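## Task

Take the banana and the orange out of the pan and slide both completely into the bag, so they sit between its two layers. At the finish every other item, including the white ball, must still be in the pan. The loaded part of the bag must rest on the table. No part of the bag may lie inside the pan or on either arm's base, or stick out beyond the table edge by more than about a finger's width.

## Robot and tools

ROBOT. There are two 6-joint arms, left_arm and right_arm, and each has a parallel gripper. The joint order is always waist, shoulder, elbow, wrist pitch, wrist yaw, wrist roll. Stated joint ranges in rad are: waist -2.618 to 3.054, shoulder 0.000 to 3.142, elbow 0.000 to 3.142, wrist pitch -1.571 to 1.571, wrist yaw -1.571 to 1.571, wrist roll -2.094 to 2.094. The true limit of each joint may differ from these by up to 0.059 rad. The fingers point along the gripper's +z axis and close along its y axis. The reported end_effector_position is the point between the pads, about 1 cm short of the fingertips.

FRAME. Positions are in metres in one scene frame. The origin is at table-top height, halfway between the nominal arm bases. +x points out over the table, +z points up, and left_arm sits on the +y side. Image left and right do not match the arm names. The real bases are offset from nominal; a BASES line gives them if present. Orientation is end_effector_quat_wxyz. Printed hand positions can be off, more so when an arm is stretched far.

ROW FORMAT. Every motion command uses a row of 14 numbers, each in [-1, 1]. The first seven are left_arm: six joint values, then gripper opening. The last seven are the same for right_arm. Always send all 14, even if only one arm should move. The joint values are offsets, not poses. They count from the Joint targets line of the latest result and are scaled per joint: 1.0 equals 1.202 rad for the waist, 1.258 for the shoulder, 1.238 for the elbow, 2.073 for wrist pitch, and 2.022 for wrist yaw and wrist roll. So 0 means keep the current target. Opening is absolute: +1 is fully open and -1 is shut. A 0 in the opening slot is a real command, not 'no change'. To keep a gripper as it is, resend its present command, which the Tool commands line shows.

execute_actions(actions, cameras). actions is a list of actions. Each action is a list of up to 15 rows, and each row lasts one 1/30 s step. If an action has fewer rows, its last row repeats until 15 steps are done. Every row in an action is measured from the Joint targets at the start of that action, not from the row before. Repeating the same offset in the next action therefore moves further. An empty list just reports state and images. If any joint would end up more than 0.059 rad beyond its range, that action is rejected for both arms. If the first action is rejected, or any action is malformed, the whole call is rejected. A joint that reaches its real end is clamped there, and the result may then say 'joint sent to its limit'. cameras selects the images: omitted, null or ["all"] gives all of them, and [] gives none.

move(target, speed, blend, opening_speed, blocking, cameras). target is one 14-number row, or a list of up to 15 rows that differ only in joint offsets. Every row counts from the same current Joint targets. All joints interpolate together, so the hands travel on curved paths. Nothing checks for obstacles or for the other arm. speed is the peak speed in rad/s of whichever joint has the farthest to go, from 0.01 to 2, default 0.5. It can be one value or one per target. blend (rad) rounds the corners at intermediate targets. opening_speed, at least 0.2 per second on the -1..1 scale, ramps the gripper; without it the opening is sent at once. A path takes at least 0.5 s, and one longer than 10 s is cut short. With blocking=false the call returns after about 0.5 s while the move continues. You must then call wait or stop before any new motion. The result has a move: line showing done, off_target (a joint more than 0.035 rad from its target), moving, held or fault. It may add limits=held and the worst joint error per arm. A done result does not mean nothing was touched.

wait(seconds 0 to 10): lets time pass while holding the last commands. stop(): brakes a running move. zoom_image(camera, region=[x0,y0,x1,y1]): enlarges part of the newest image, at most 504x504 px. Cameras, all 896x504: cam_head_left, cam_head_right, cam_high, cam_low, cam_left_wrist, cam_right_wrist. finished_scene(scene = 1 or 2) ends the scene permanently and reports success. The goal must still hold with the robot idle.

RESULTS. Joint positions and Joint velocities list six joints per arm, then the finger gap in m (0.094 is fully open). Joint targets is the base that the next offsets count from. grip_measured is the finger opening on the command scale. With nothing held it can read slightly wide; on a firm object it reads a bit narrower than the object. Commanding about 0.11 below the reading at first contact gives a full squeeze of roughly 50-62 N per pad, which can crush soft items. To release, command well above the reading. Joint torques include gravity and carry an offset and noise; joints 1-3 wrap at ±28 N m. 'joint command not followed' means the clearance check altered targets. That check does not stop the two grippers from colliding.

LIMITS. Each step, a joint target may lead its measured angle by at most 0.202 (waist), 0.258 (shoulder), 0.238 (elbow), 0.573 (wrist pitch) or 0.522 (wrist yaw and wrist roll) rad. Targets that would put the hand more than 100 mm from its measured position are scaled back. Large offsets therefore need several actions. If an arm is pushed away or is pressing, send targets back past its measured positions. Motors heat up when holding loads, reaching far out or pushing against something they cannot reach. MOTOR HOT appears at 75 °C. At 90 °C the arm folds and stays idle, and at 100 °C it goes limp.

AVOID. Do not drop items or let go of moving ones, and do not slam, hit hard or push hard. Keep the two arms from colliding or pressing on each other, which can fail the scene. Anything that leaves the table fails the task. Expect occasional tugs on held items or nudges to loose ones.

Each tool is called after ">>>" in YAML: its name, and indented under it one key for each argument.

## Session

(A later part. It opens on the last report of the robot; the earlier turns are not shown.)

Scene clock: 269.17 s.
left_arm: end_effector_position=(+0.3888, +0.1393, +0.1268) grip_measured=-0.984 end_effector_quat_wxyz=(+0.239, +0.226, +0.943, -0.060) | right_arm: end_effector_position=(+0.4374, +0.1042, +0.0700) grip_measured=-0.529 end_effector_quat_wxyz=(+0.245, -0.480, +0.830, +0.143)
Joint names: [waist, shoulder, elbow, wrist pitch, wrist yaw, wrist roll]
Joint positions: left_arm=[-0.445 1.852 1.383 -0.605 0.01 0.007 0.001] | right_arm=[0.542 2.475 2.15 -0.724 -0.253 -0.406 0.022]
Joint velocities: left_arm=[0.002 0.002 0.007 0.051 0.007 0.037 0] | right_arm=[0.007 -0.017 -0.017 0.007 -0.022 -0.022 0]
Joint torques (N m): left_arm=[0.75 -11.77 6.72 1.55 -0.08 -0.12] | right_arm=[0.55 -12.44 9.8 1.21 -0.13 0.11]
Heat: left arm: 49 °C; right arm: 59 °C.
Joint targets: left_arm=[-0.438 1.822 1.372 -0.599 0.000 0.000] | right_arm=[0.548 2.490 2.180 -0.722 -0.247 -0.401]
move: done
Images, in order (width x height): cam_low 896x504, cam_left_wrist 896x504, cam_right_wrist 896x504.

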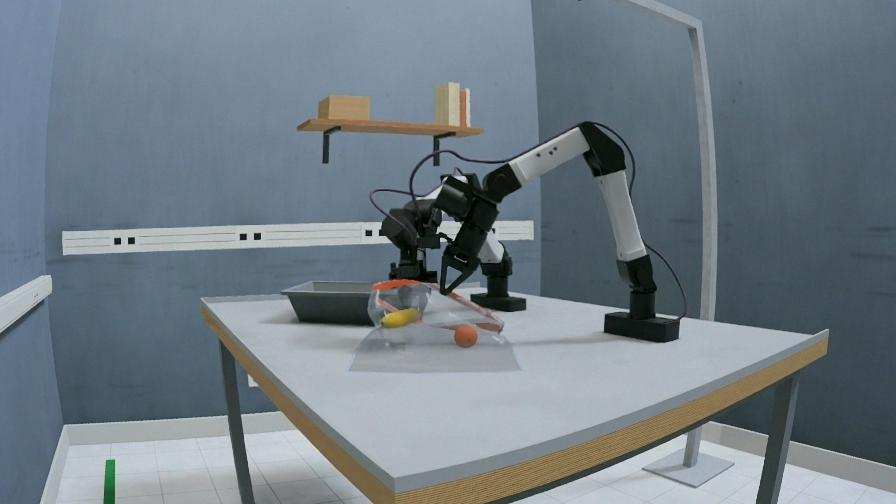

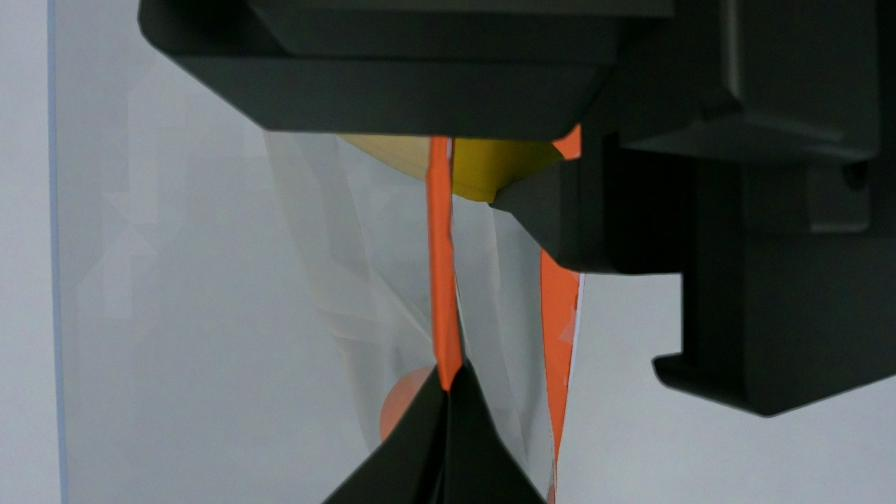

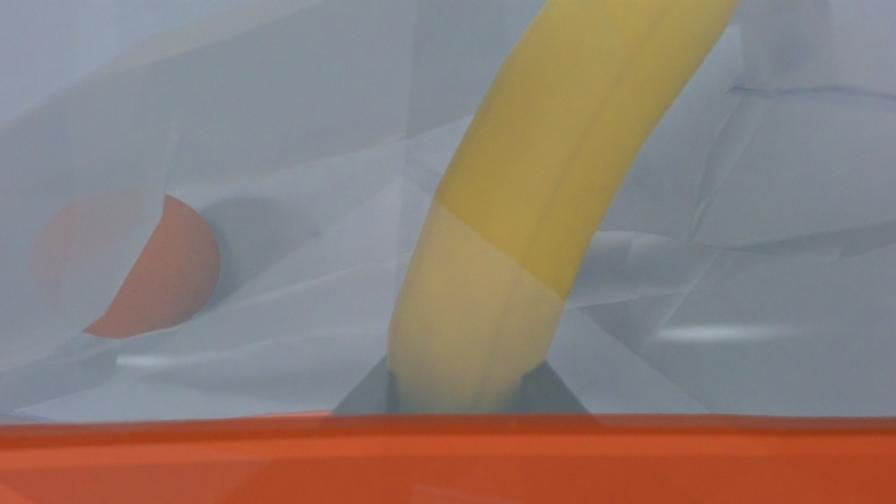

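>>> move:
  target:
    - [0,0,0,0,0,0,-1,0.008,0.0994,0.063,0.0132,0.0052,0.0025,-0.65]
  speed: 0.15
  cameras: ["cam_right_wrist","cam_left_wrist","cam_low"]

>>> zoom_image:
  camera: "cam_low"
  region: [330, 230, 540, 390]

Scene clock: 271.20 s.
left_arm: end_effector_position=(+0.3888, +0.1393, +0.1268) grip_measured=-0.984 end_effector_quat_wxyz=(+0.239, +0.226, +0.943, -0.060) | right_arm: end_effector_position=(+0.4452, +0.1122, +0.0272) grip_measured=-0.529 end_effector_quat_wxyz=(+0.230, -0.480, +0.835, +0.139)
Joint names: [waist, shoulder, elbow, wrist pitch, wrist yaw, wrist roll]
Joint positions: left_arm=[-0.445 1.852 1.383 -0.605 0.01 0.007 0.001] | right_arm=[0.549 2.6 2.229 -0.709 -0.242 -0.4 0.022]
Joint velocities: left_arm=[-0.017 -0.027 0.007 -0.037 0.007 -0.051 0] | right_arm=[-0.002 -0.022 0.007 -0.051 -0.007 0.022 0]
Joint torques (N m): left_arm=[0.75 -11.69 6.69 1.55 -0.08 -0.11] | right_arm=[0.98 -12.96 9.69 1.26 -0.11 0.07]
Heat: left arm: 49 °C; right arm: 59 °C.
Joint targets: left_arm=[-0.438 1.822 1.372 -0.599 0.000 0.000] | right_arm=[0.558 2.616 2.258 -0.695 -0.237 -0.396]
move: done
Images, in order (width x height): cam_low 896x504, cam_left_wrist 896x504, cam_right_wrist 896x504.

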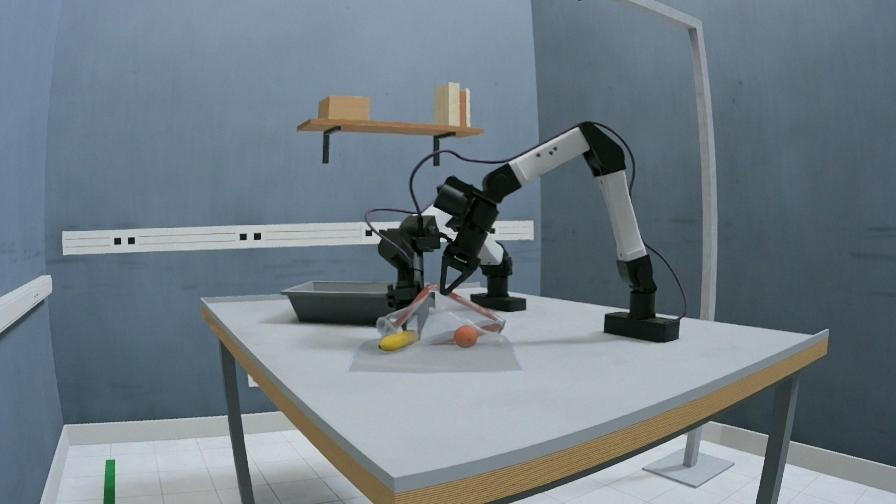

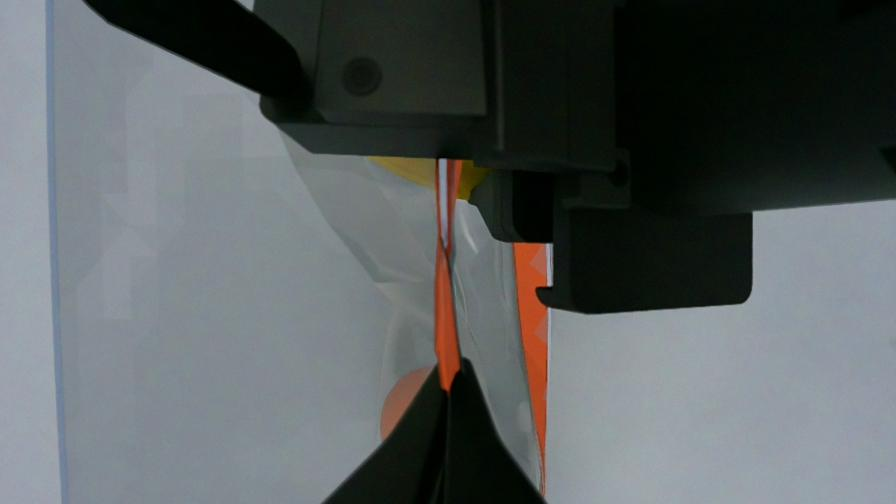

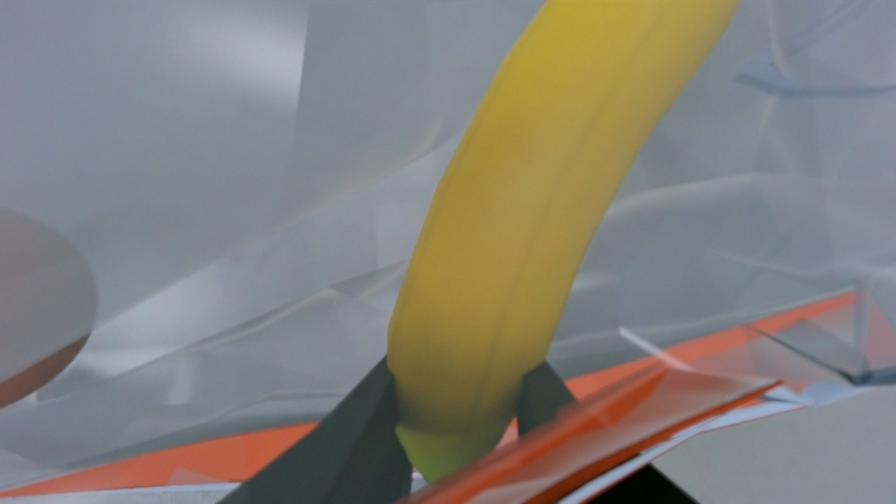

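Scaled by 2.400 from the camera's 896x504 image, which has a finer 1280x720 frame.

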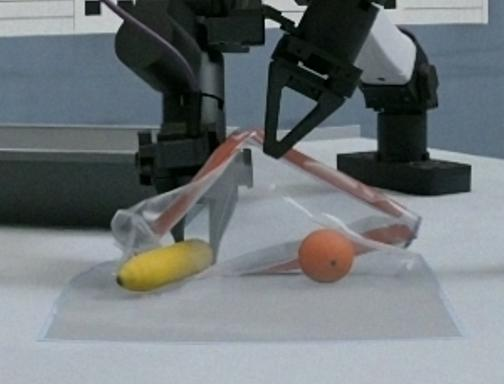

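>>> move:
  target: [0,0,0,0,0,0,-1,0,0.0105,0,0,0,0,-0.65]
  speed: 0.2
  cameras: []

>>> move:
  target: [0,0,0,0,0,0,-1,0,0,0,0,0,0,0.1]
  opening_speed: 0.5
  cameras: ["cam_right_wrist","cam_left_wrist"]

Scene clock: 272.30 s.
left_arm: end_effector_position=(+0.3888, +0.1393, +0.1268) grip_measured=-0.984 end_effector_quat_wxyz=(+0.239, +0.226, +0.943, -0.060) | right_arm: end_effector_position=(+0.4454, +0.1122, +0.0220) grip_measured=-0.529 end_effector_quat_wxyz=(+0.227, -0.480, +0.836, +0.138)
Joint names: [waist, shoulder, elbow, wrist pitch, wrist yaw, wrist roll]
Joint positions: left_arm=[-0.445 1.852 1.383 -0.605 0.01 0.007 0.001] | right_arm=[0.549 2.611 2.231 -0.705 -0.242 -0.399 0.022]
Joint velocities: left_arm=[-0.012 0.007 0.012 0.037 0.022 -0.081 0] | right_arm=[0.002 -0.002 0.002 -0.081 0.081 0.007 0.001]
Joint torques (N m): left_arm=[0.75 -11.67 6.71 1.55 -0.08 -0.12] | right_arm=[0.87 -12.88 9.39 1.31 -0.11 0.08]
Heat: left arm: 49 °C; right arm: 59 °C.
Joint targets: left_arm=[-0.438 1.822 1.372 -0.599 0.000 0.000] | right_arm=[0.558 2.629 2.258 -0.694 -0.237 -0.396]
move: done
No camera images: "cameras" was empty.

Scene clock: 274.00 s.
left_arm: end_effector_position=(+0.3888, +0.1393, +0.1268) grip_measured=-0.984 end_effector_quat_wxyz=(+0.239, +0.226, +0.943, -0.060) | right_arm: end_effector_position=(+0.4454, +0.1122, +0.0220) grip_measured=+0.099 end_effector_quat_wxyz=(+0.227, -0.479, +0.836, +0.138)
Joint names: [waist, shoulder, elbow, wrist pitch, wrist yaw, wrist roll]
Joint positions: left_arm=[-0.445 1.852 1.383 -0.605 0.01 0.007 0.001] | right_arm=[0.549 2.611 2.231 -0.705 -0.241 -0.399 0.052]
Joint velocities: left_arm=[0.002 -0.022 0.002 0.037 -0.037 -0.11 0.001] | right_arm=[-0.017 -0.007 0.007 0.051 -0.022 -0.081 0]
Joint torques (N m): left_arm=[0.7 -11.73 6.75 1.55 -0.08 -0.12] | right_arm=[0.87 -12.82 9.4 1.27 -0.11 0.08]
Heat: left arm: 49 °C; right arm: 59 °C.
Joint targets: left_arm=[-0.438 1.822 1.372 -0.599 0.000 0.000] | right_arm=[0.558 2.629 2.258 -0.694 -0.237 -0.396]
move: done
Images, in order (width x height): cam_left_wrist 896x504, cam_right_wrist 896x504.

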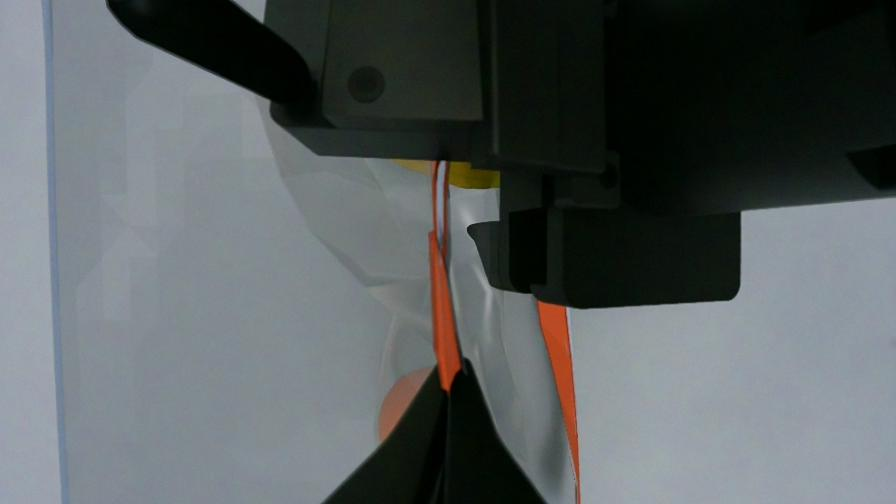

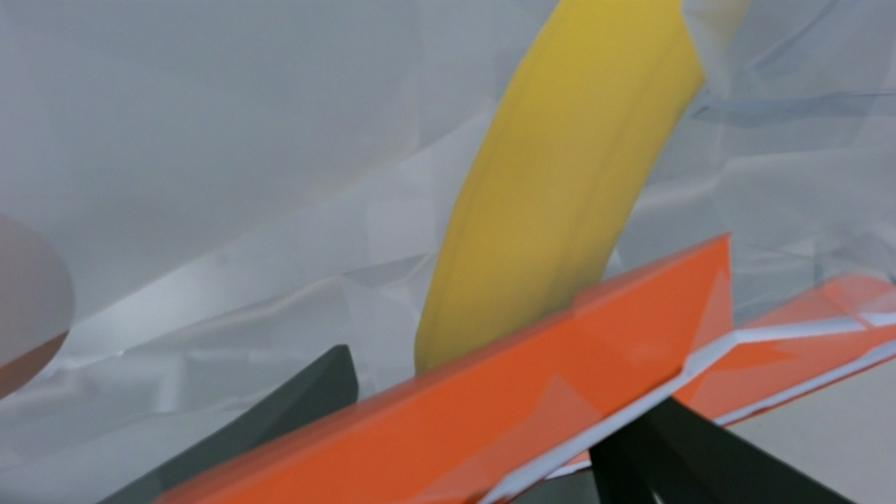

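>>> move:
  target:
    - [0,0,0,0,0,0,-1,0,-0.0509,0,0,0,0,0.1]
    - [0,0,0,0,0,0,-1,-0.0233,-0.1868,-0.2843,0.0791,-0.004,0.0099,0.1]
    - [0,0,0,0,0,0,-1,-0.0358,-0.2734,-0.4507,0.1225,-0.0089,-0.0183,0.1]
  speed: 0.3
  blend: 0.02
  cameras: ["cam_right_wrist","cam_left_wrist","cam_low"]

>>> zoom_image:
  camera: "cam_low"
  region: [330, 230, 540, 390]

Scene clock: 277.10 s.
left_arm: end_effector_position=(+0.3888, +0.1393, +0.1268) grip_measured=-0.984 end_effector_quat_wxyz=(+0.239, +0.226, +0.943, -0.060) | right_arm: end_effector_position=(+0.4048, +0.0682, +0.0201) grip_measured=+0.099 end_effector_quat_wxyz=(+0.236, -0.479, +0.835, +0.135)
Joint names: [waist, shoulder, elbow, wrist pitch, wrist yaw, wrist roll]
Joint positions: left_arm=[-0.445 1.852 1.383 -0.605 0.01 0.007 0.001] | right_arm=[0.521 2.336 1.708 -0.446 -0.248 -0.425 0.052]
Joint velocities: left_arm=[-0.002 0.017 0.007 -0.022 -0.066 -0.022 0.001] | right_arm=[0.007 0.007 0.002 -0.037 0.022 -0.007 0]
Joint torques (N m): left_arm=[0.75 -11.7 6.71 1.55 -0.08 -0.11] | right_arm=[-0.58 -17.01 5.83 1.23 -0.22 -0.06]
Heat: left arm: 49 °C; right arm: 60 °C.
Joint targets: left_arm=[-0.438 1.822 1.372 -0.599 0.000 0.000] | right_arm=[0.515 2.285 1.700 -0.440 -0.255 -0.433]
move: off_target (right_arm); right_arm: the shoulder is farthest, 0.050 rad from its target
Images, in order (width x height): cam_low 896x504, cam_left_wrist 896x504, cam_right_wrist 896x504.

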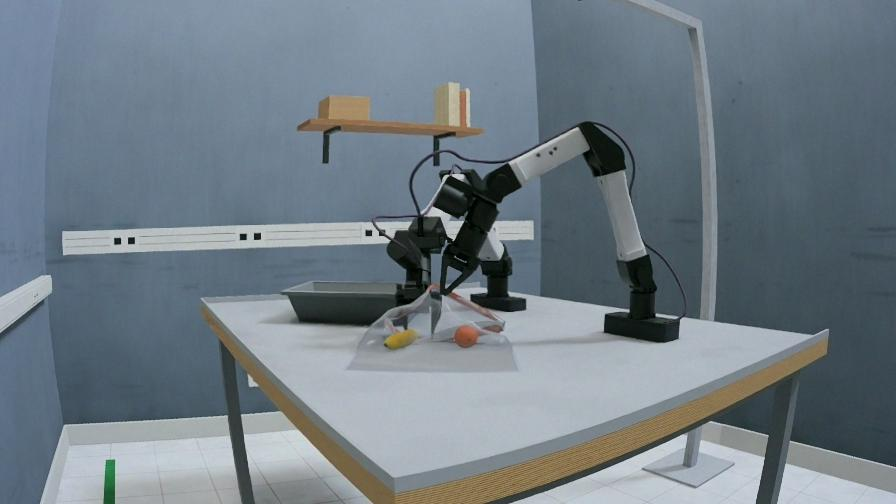

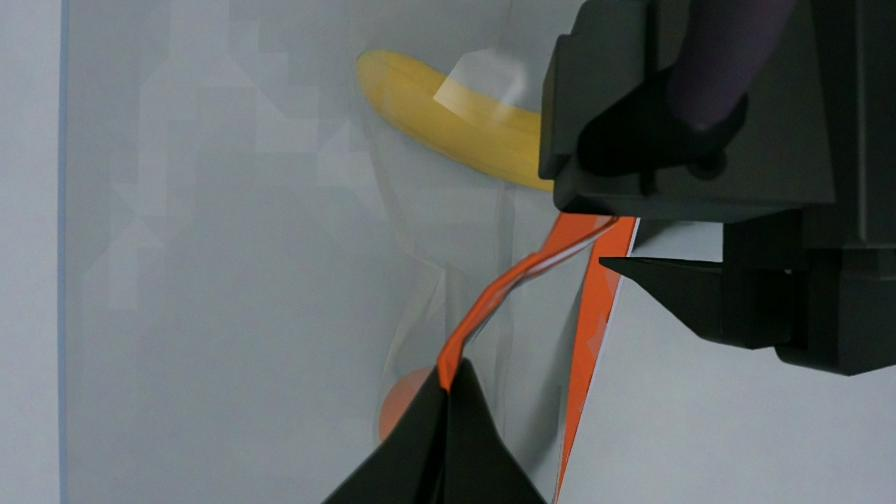

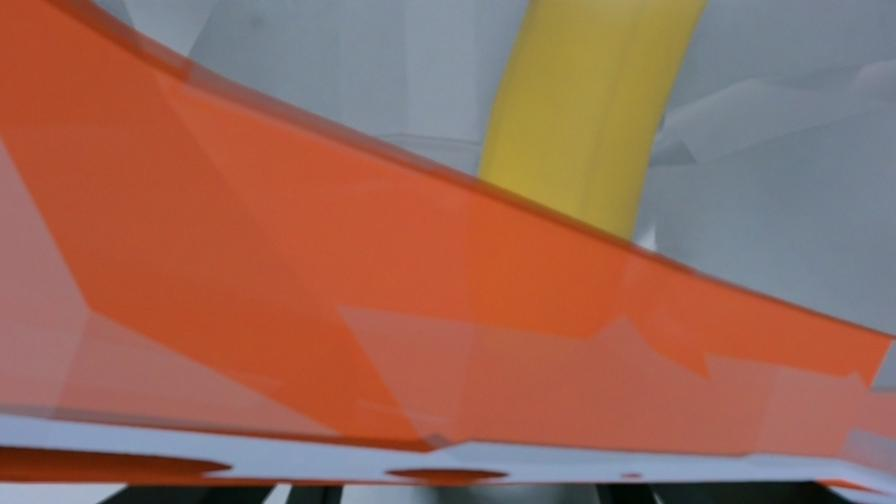

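Scaled by 2.400 from the camera's 896x504 image, which has a finer 1280x720 frame.

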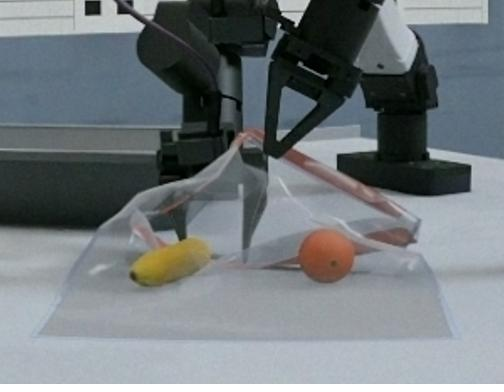

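>>> move:
  target:
    - [0,0,0,0,0,0,-1,-0.0283,-0.1955,-0.2698,0.0212,-0.0047,-0.0277,0.1]
  speed: 0.4
  cameras: ["cam_right_wrist","cam_left_wrist"]

Scene clock: 279.43 s.
left_arm: end_effector_position=(+0.3888, +0.1393, +0.1268) grip_measured=-0.984 end_effector_quat_wxyz=(+0.239, +0.226, +0.943, -0.060) | right_arm: end_effector_position=(+0.3504, +0.0174, +0.0324) grip_measured=+0.099 end_effector_quat_wxyz=(+0.214, -0.490, +0.835, +0.129)
Joint names: [waist, shoulder, elbow, wrist pitch, wrist yaw, wrist roll]
Joint positions: left_arm=[-0.445 1.852 1.383 -0.605 0.01 0.007 0.001] | right_arm=[0.488 2.088 1.37 -0.413 -0.256 -0.483 0.052]
Joint velocities: left_arm=[-0.027 -0.042 -0.007 -0.066 0.022 -0.037 0.001] | right_arm=[-0.007 -0.002 -0.017 0.037 -0.022 0.066 0]
Joint torques (N m): left_arm=[0.75 -11.71 6.69 1.55 -0.08 -0.11] | right_arm=[-0.7 -14.83 5.89 1.25 -0.25 0]
Heat: left arm: 49 °C; right arm: 62 °C.
Joint targets: left_arm=[-0.438 1.822 1.372 -0.599 0.000 0.000] | right_arm=[0.481 2.039 1.366 -0.397 -0.264 -0.489]
move: off_target (right_arm); right_arm: the shoulder is farthest, 0.049 rad from its target
Images, in order (width x height): cam_left_wrist 896x504, cam_right_wrist 896x504.

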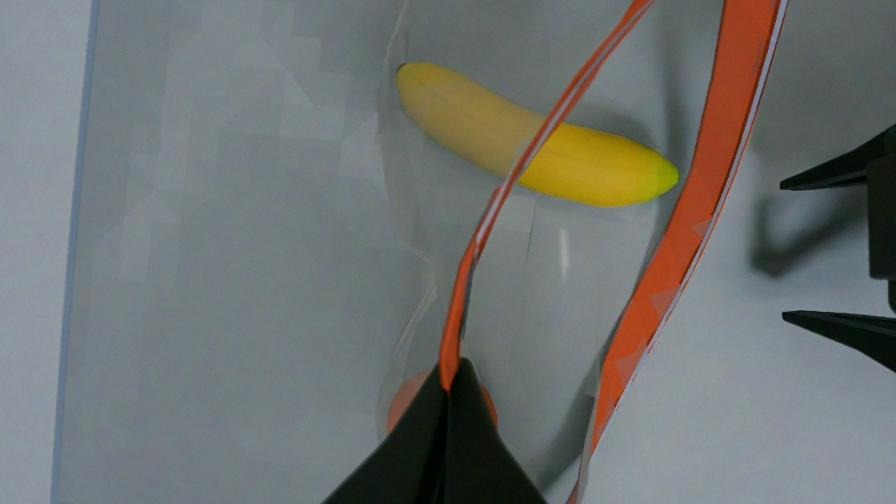

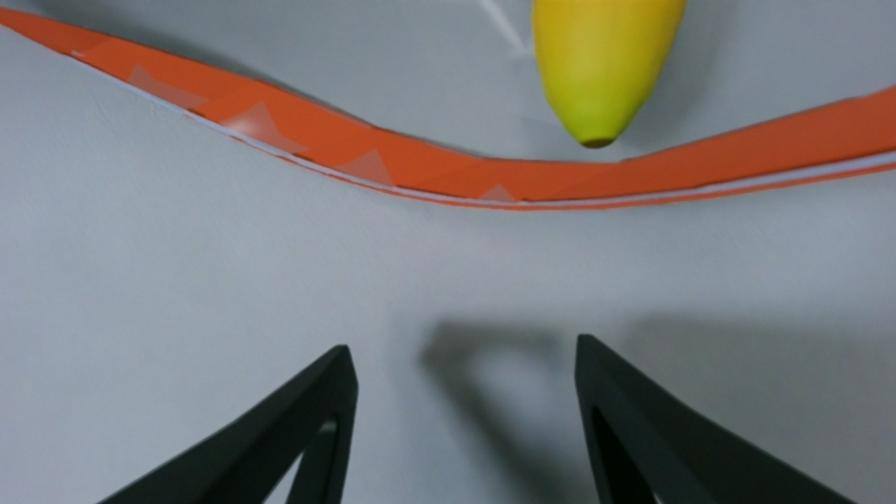

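>>> move:
  target:
    - [0,0,0,0,0,0,-1,-0.0108,-0.442,-0.3982,0.1476,0.1306,0.0193,0.1]
    - [0,0,0,0,0,0,-1,-0.525,-0.0755,0.1922,-0.1269,0.1306,0.2418,0.1]
  speed: 0.8
  blend: 0.1
  cameras: ["cam_left_wrist","cam_head_right"]

Scene clock: 283.77 s.
left_arm: end_effector_position=(+0.3888, +0.1393, +0.1268) grip_measured=-0.984 end_effector_quat_wxyz=(+0.239, +0.226, +0.943, -0.060) | right_arm: end_effector_position=(+0.4475, -0.3180, +0.1445) grip_measured=+0.099 end_effector_quat_wxyz=(+0.272, +0.056, +0.960, -0.018)
Joint names: [waist, shoulder, elbow, wrist pitch, wrist yaw, wrist roll]
Joint positions: left_arm=[-0.445 1.852 1.383 -0.605 0.01 0.007 0.001] | right_arm=[-0.156 1.932 1.574 -0.66 0 -0.006 0.052]
Joint velocities: left_arm=[-0.007 -0.017 0.002 0.022 -0.125 0.007 0] | right_arm=[0.002 0.017 -0.007 -0.007 0.037 -0.007 -0.001]
Joint torques (N m): left_arm=[0.76 -11.73 6.69 1.55 -0.08 -0.11] | right_arm=[0.72 -8.94 9.88 1.28 -0.03 0.11]
Heat: left arm: 49 °C; right arm: 62 °C.
Joint targets: left_arm=[-0.438 1.822 1.372 -0.599 0.000 0.000] | right_arm=[-0.150 1.944 1.604 -0.660 0.000 0.000]
move: done
Images, in order (width x height): cam_head_right 896x504, cam_left_wrist 896x504.

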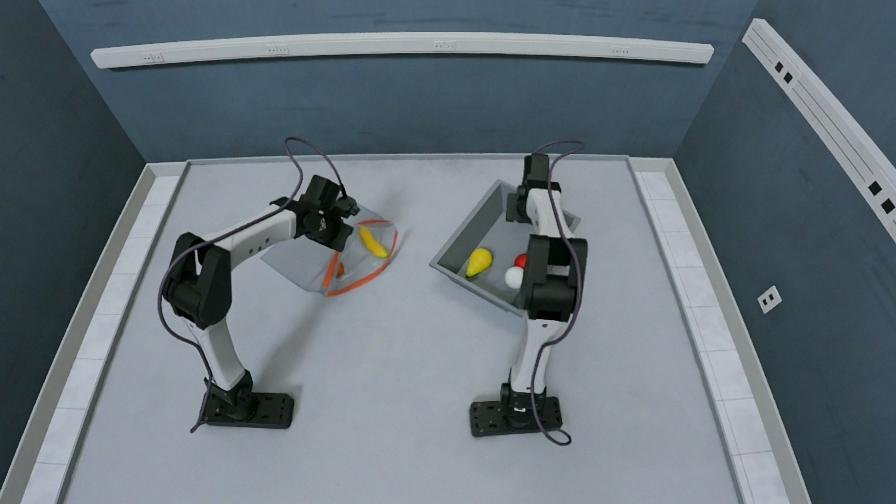

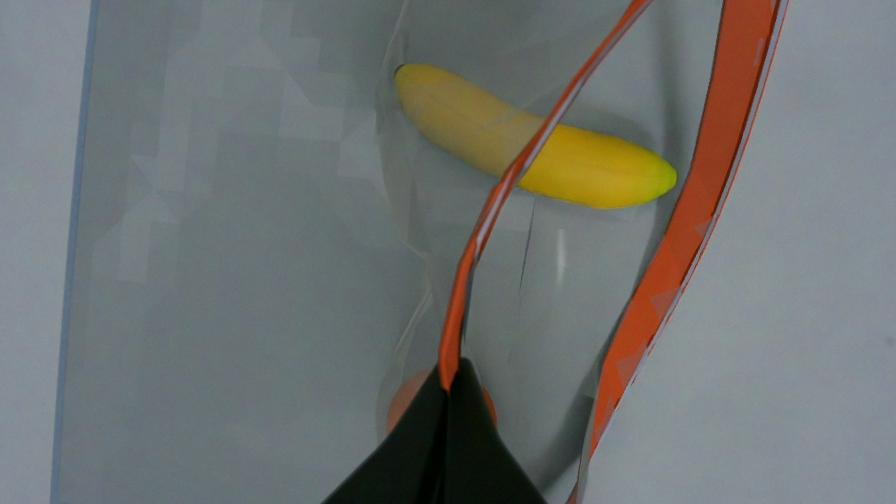

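>>> move:
  target:
    - [-0.0483,0.0795,-0.0905,0.091,0,0,-1,0,0,0,0,0,0,0.1]
    - [-0.0965,0.155,-0.1769,0.1821,0,0,-1,0,0,0,0,0,0,0.1]
  speed: 0.3
  blend: 0.02
  cameras: ["cam_left_wrist","cam_low","cam_head_right"]

>>> zoom_image:
  camera: "cam_low"
  region: [330, 230, 540, 390]

>>> zoom_image:
  camera: "cam_head_right"
  region: [240, 180, 440, 320]

Scene clock: 285.97 s.
left_arm: end_effector_position=(+0.3651, +0.0986, +0.0277) grip_measured=-0.984 end_effector_quat_wxyz=(+0.235, +0.274, +0.930, -0.072) | right_arm: end_effector_position=(+0.4473, -0.3180, +0.1444) grip_measured=+0.099 end_effector_quat_wxyz=(+0.272, +0.057, +0.960, -0.017)
Joint names: [waist, shoulder, elbow, wrist pitch, wrist yaw, wrist roll]
Joint positions: left_arm=[-0.549 2.002 1.161 -0.233 0.01 0.007 0.001] | right_arm=[-0.156 1.932 1.574 -0.661 0 -0.005 0.052]
Joint velocities: left_arm=[0.007 -0.022 -0.002 0.022 0.037 -0.051 -0.001] | right_arm=[0.012 0.002 -0.012 -0.022 -0.022 -0.037 -0.001]
Joint torques (N m): left_arm=[-0.23 -8.64 6.04 1.6 -0.09 -0.11] | right_arm=[0.61 -8.95 9.88 1.28 -0.04 0.1]
Heat: left arm: 49 °C; right arm: 61 °C.
Joint targets: left_arm=[-0.554 2.017 1.153 -0.222 0.000 0.000] | right_arm=[-0.150 1.944 1.604 -0.660 0.000 0.000]
move: done
Images, in order (width x height): cam_head_right 896x504, cam_low 896x504, cam_left_wrist 896x504.

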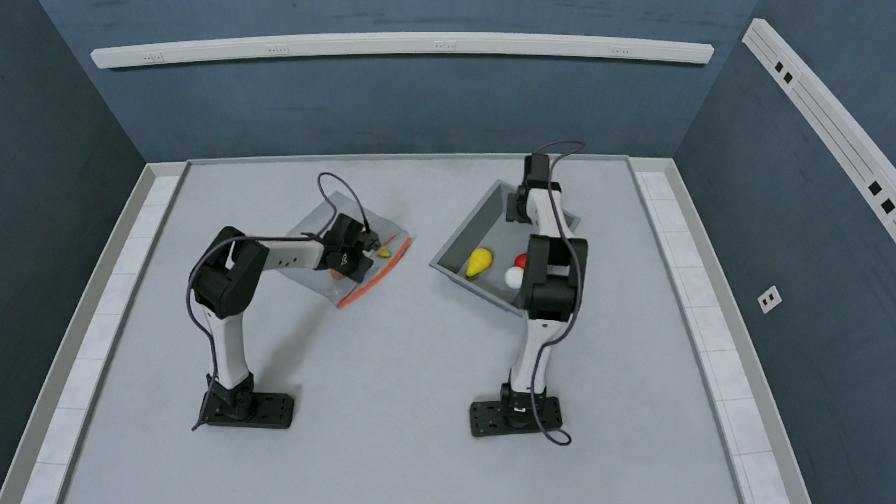

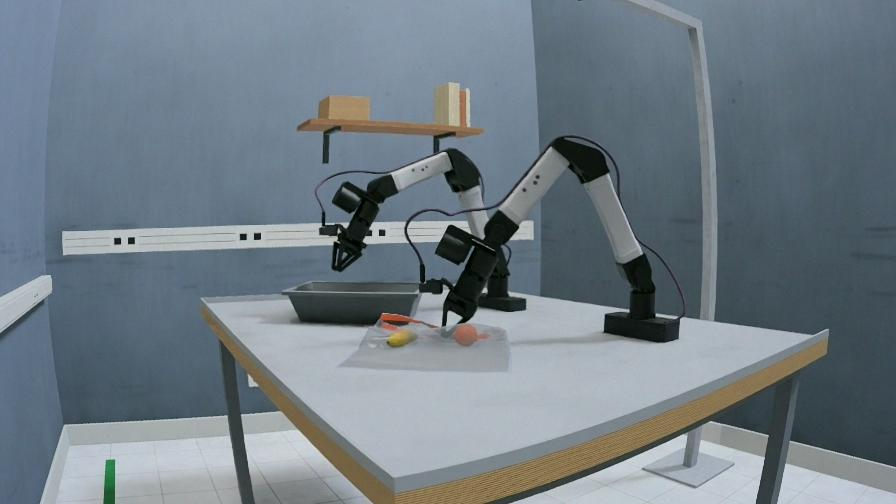

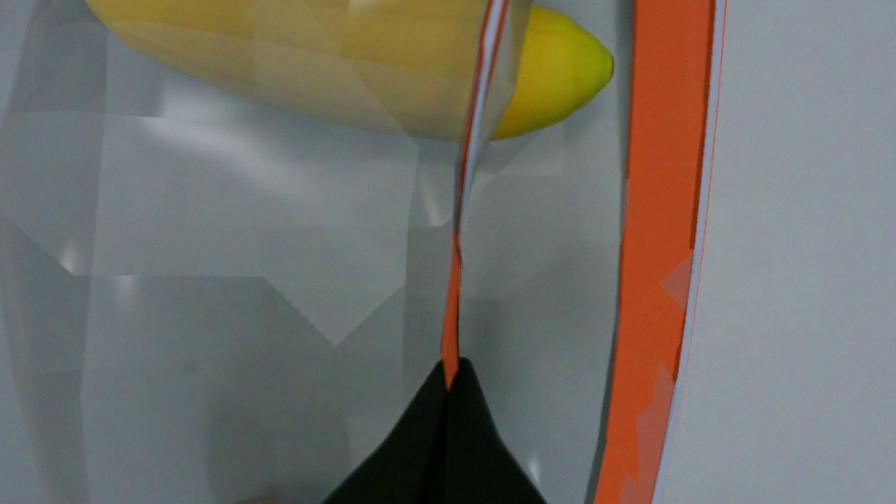

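Scaled by 2.400 from the camera's 896x504 image, which has a finer 1280x720 frame.

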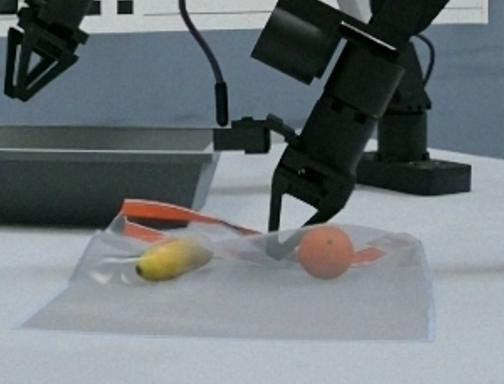

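Scaled by 2.520 from the camera's 896x504 image, which has a finer 1280x720 frame.

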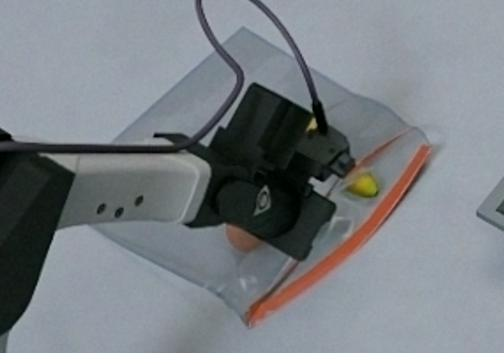

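>>> move:
  target:
    - [-0.012,-0.0811,0.0404,-0.0497,0,0,-1,0,0,0,0,0,0,0.1]
    - [-0.0491,-0.0811,0.0404,-0.0497,0,0,-1,0,0,0,0,0,0,0.1]
  speed: 0.3
  blend: 0.01
  cameras: ["cam_left_wrist","cam_low"]

>>> zoom_image:
  camera: "cam_low"
  region: [330, 230, 540, 390]

Scene clock: 288.40 s.
left_arm: end_effector_position=(+0.3474, +0.0747, +0.0553) grip_measured=-0.984 end_effector_quat_wxyz=(+0.238, +0.304, +0.919, -0.081) | right_arm: end_effector_position=(+0.4473, -0.3180, +0.1444) grip_measured=+0.099 end_effector_quat_wxyz=(+0.272, +0.057, +0.960, -0.017)
Joint names: [waist, shoulder, elbow, wrist pitch, wrist yaw, wrist roll]
Joint positions: left_arm=[-0.614 1.937 1.188 -0.312 0.009 0.007 0.001] | right_arm=[-0.156 1.932 1.574 -0.661 0 -0.005 0.052]
Joint velocities: left_arm=[0.012 -0.007 -0.007 0.007 -0.051 -0.007 -0.001] | right_arm=[-0.012 -0.012 -0.007 0.051 0.022 0.007 0]
Joint torques (N m): left_arm=[0.24 -11.26 8.68 1.35 -0.08 -0.12] | right_arm=[0.62 -8.94 9.87 1.29 -0.03 0.11]
Heat: left arm: 49 °C; right arm: 61 °C.
Joint targets: left_arm=[-0.614 1.915 1.203 -0.325 0.000 0.000] | right_arm=[-0.150 1.944 1.604 -0.660 0.000 0.000]
move: done
Images, in order (width x height): cam_low 896x504, cam_left_wrist 896x504.

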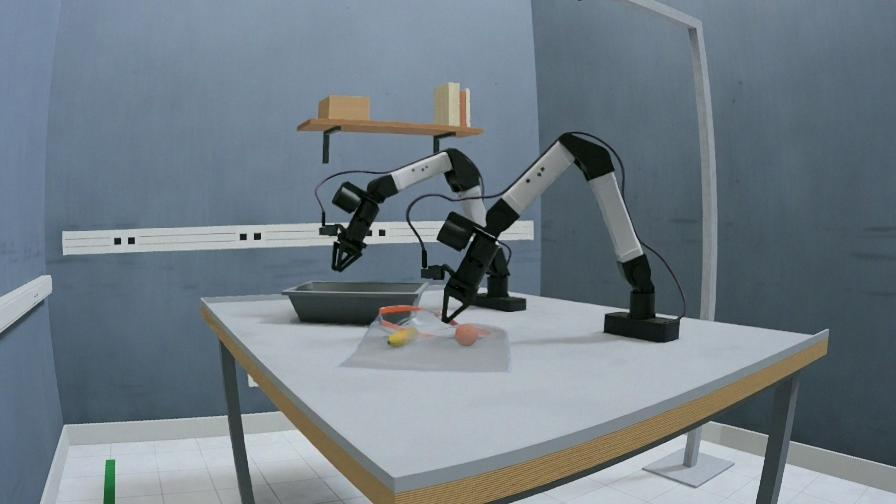

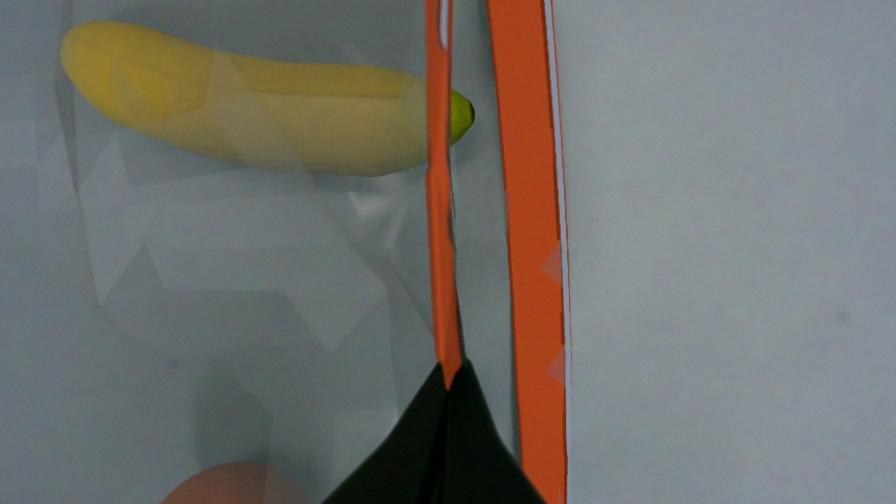

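Scaled by 2.400 from the camera's 896x504 image, which has a finer 1280x720 frame.

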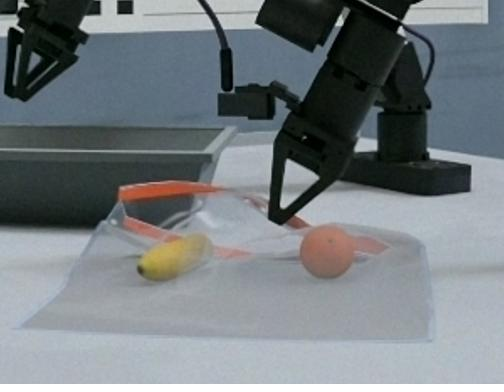

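>>> move:
  target:
    - [-0.04,0.0318,0.0,0.0,0,0,-1,0,0,0,0,0,0,0.1]
    - [-0.04,0.0954,-0.0428,0.0487,0,0,-1,0,0,0,0,0,0,0.1]
  speed: 0.3
  blend: 0.01
  cameras: ["cam_left_wrist","cam_low"]

>>> zoom_image:
  camera: "cam_low"
  region: [330, 230, 540, 390]

Scene clock: 290.10 s.
left_arm: end_effector_position=(+0.3350, +0.0578, +0.0234) grip_measured=-0.984 end_effector_quat_wxyz=(+0.227, +0.326, +0.914, -0.083) | right_arm: end_effector_position=(+0.4473, -0.3180, +0.1444) grip_measured=+0.099 end_effector_quat_wxyz=(+0.272, +0.057, +0.960, -0.017)
Joint names: [waist, shoulder, elbow, wrist pitch, wrist yaw, wrist roll]
Joint positions: left_arm=[-0.661 2.013 1.163 -0.233 0.007 0.007 0.001] | right_arm=[-0.156 1.932 1.574 -0.661 0 -0.005 0.052]
Joint velocities: left_arm=[-0.022 0.002 -0.002 0.022 -0.007 -0.037 0] | right_arm=[-0.002 0.002 -0.002 -0.037 -0.037 -0.037 0]
Joint torques (N m): left_arm=[0.2 -8.2 5.46 1.53 -0.06 -0.11] | right_arm=[0.61 -8.94 9.88 1.29 -0.03 0.11]
Heat: left arm: 49 °C; right arm: 60 °C.
Joint targets: left_arm=[-0.662 2.035 1.150 -0.224 0.000 0.000] | right_arm=[-0.150 1.944 1.604 -0.660 0.000 0.000]
move: done
Images, in order (width x height): cam_low 896x504, cam_left_wrist 896x504.

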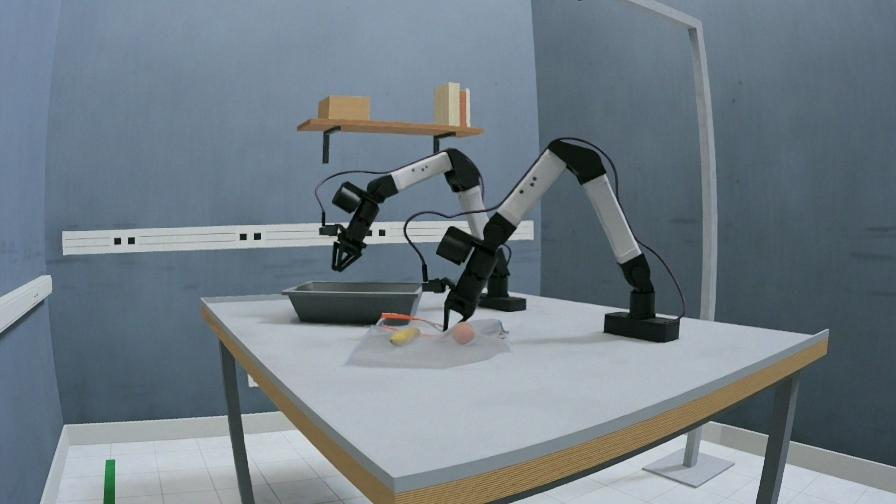

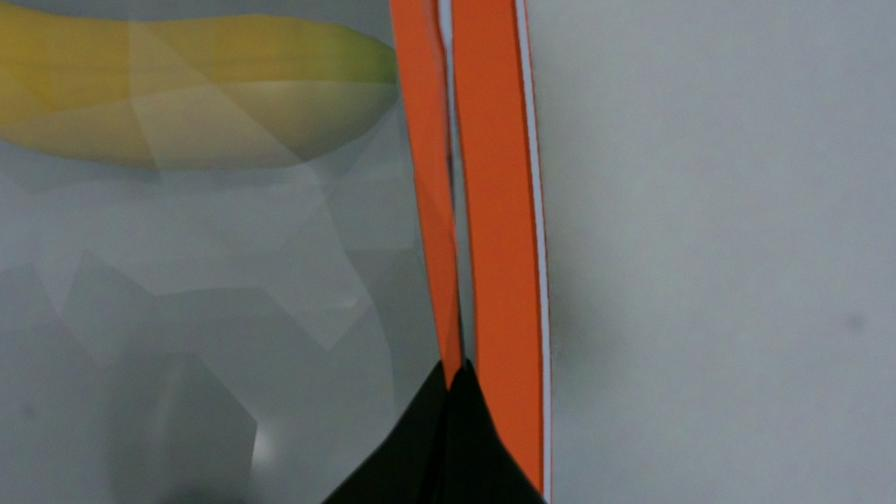

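Scaled by 2.400 from the camera's 896x504 image, which has a finer 1280x720 frame.

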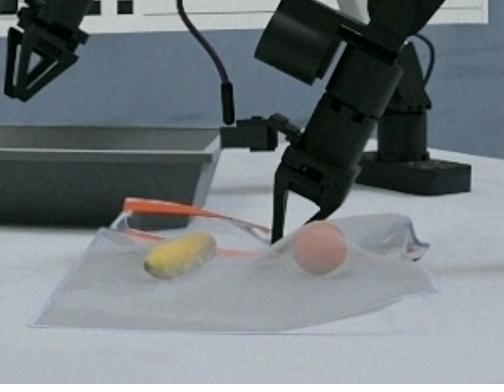

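>>> move:
  target:
    - [0,0,0,0,0,0,-0.5,0,0,0,0,0,0,0.1]
  opening_speed: 0.4
  cameras: ["cam_left_wrist","cam_low"]

>>> zoom_image:
  camera: "cam_low"
  region: [330, 230, 540, 390]

Scene clock: 291.87 s.
left_arm: end_effector_position=(+0.3352, +0.0576, +0.0235) grip_measured=-0.502 end_effector_quat_wxyz=(+0.228, +0.326, +0.914, -0.083) | right_arm: end_effector_position=(+0.4473, -0.3180, +0.1444) grip_measured=+0.099 end_effector_quat_wxyz=(+0.272, +0.057, +0.960, -0.017)
Joint names: [waist, shoulder, elbow, wrist pitch, wrist yaw, wrist roll]
Joint positions: left_arm=[-0.661 2.013 1.163 -0.231 0.007 0.007 0.023] | right_arm=[-0.156 1.932 1.574 -0.661 0 -0.005 0.052]
Joint velocities: left_arm=[0.007 0.002 -0.002 0.051 0.051 -0.022 -0.001] | right_arm=[-0.002 -0.007 -0.027 0.037 0.037 -0.037 -0.001]
Joint torques (N m): left_arm=[0.2 -8.23 5.44 1.57 -0.04 -0.12] | right_arm=[0.61 -8.95 9.87 1.28 -0.03 0.1]
Heat: left arm: 49 °C; right arm: 60 °C.
Joint targets: left_arm=[-0.662 2.035 1.150 -0.224 0.000 0.000] | right_arm=[-0.150 1.944 1.604 -0.660 0.000 0.000]
move: done
Images, in order (width x height): cam_low 896x504, cam_left_wrist 896x504.

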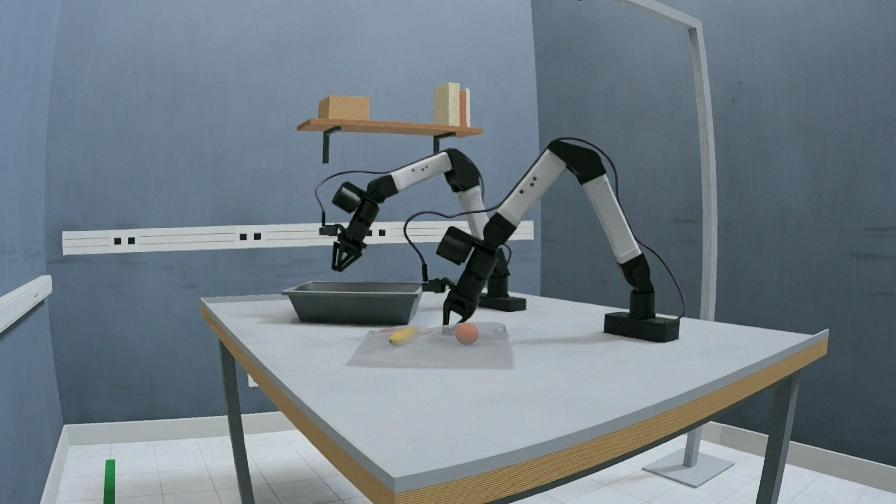

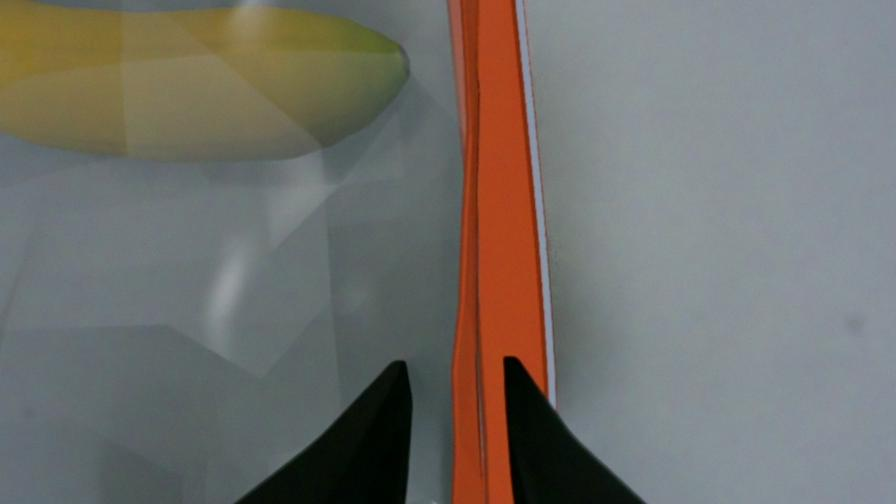

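Scaled by 2.400 from the camera's 896x504 image, which has a finer 1280x720 frame.

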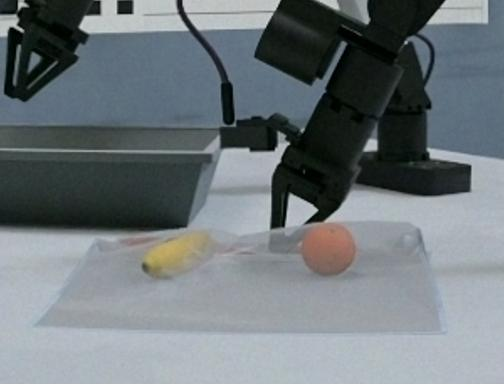

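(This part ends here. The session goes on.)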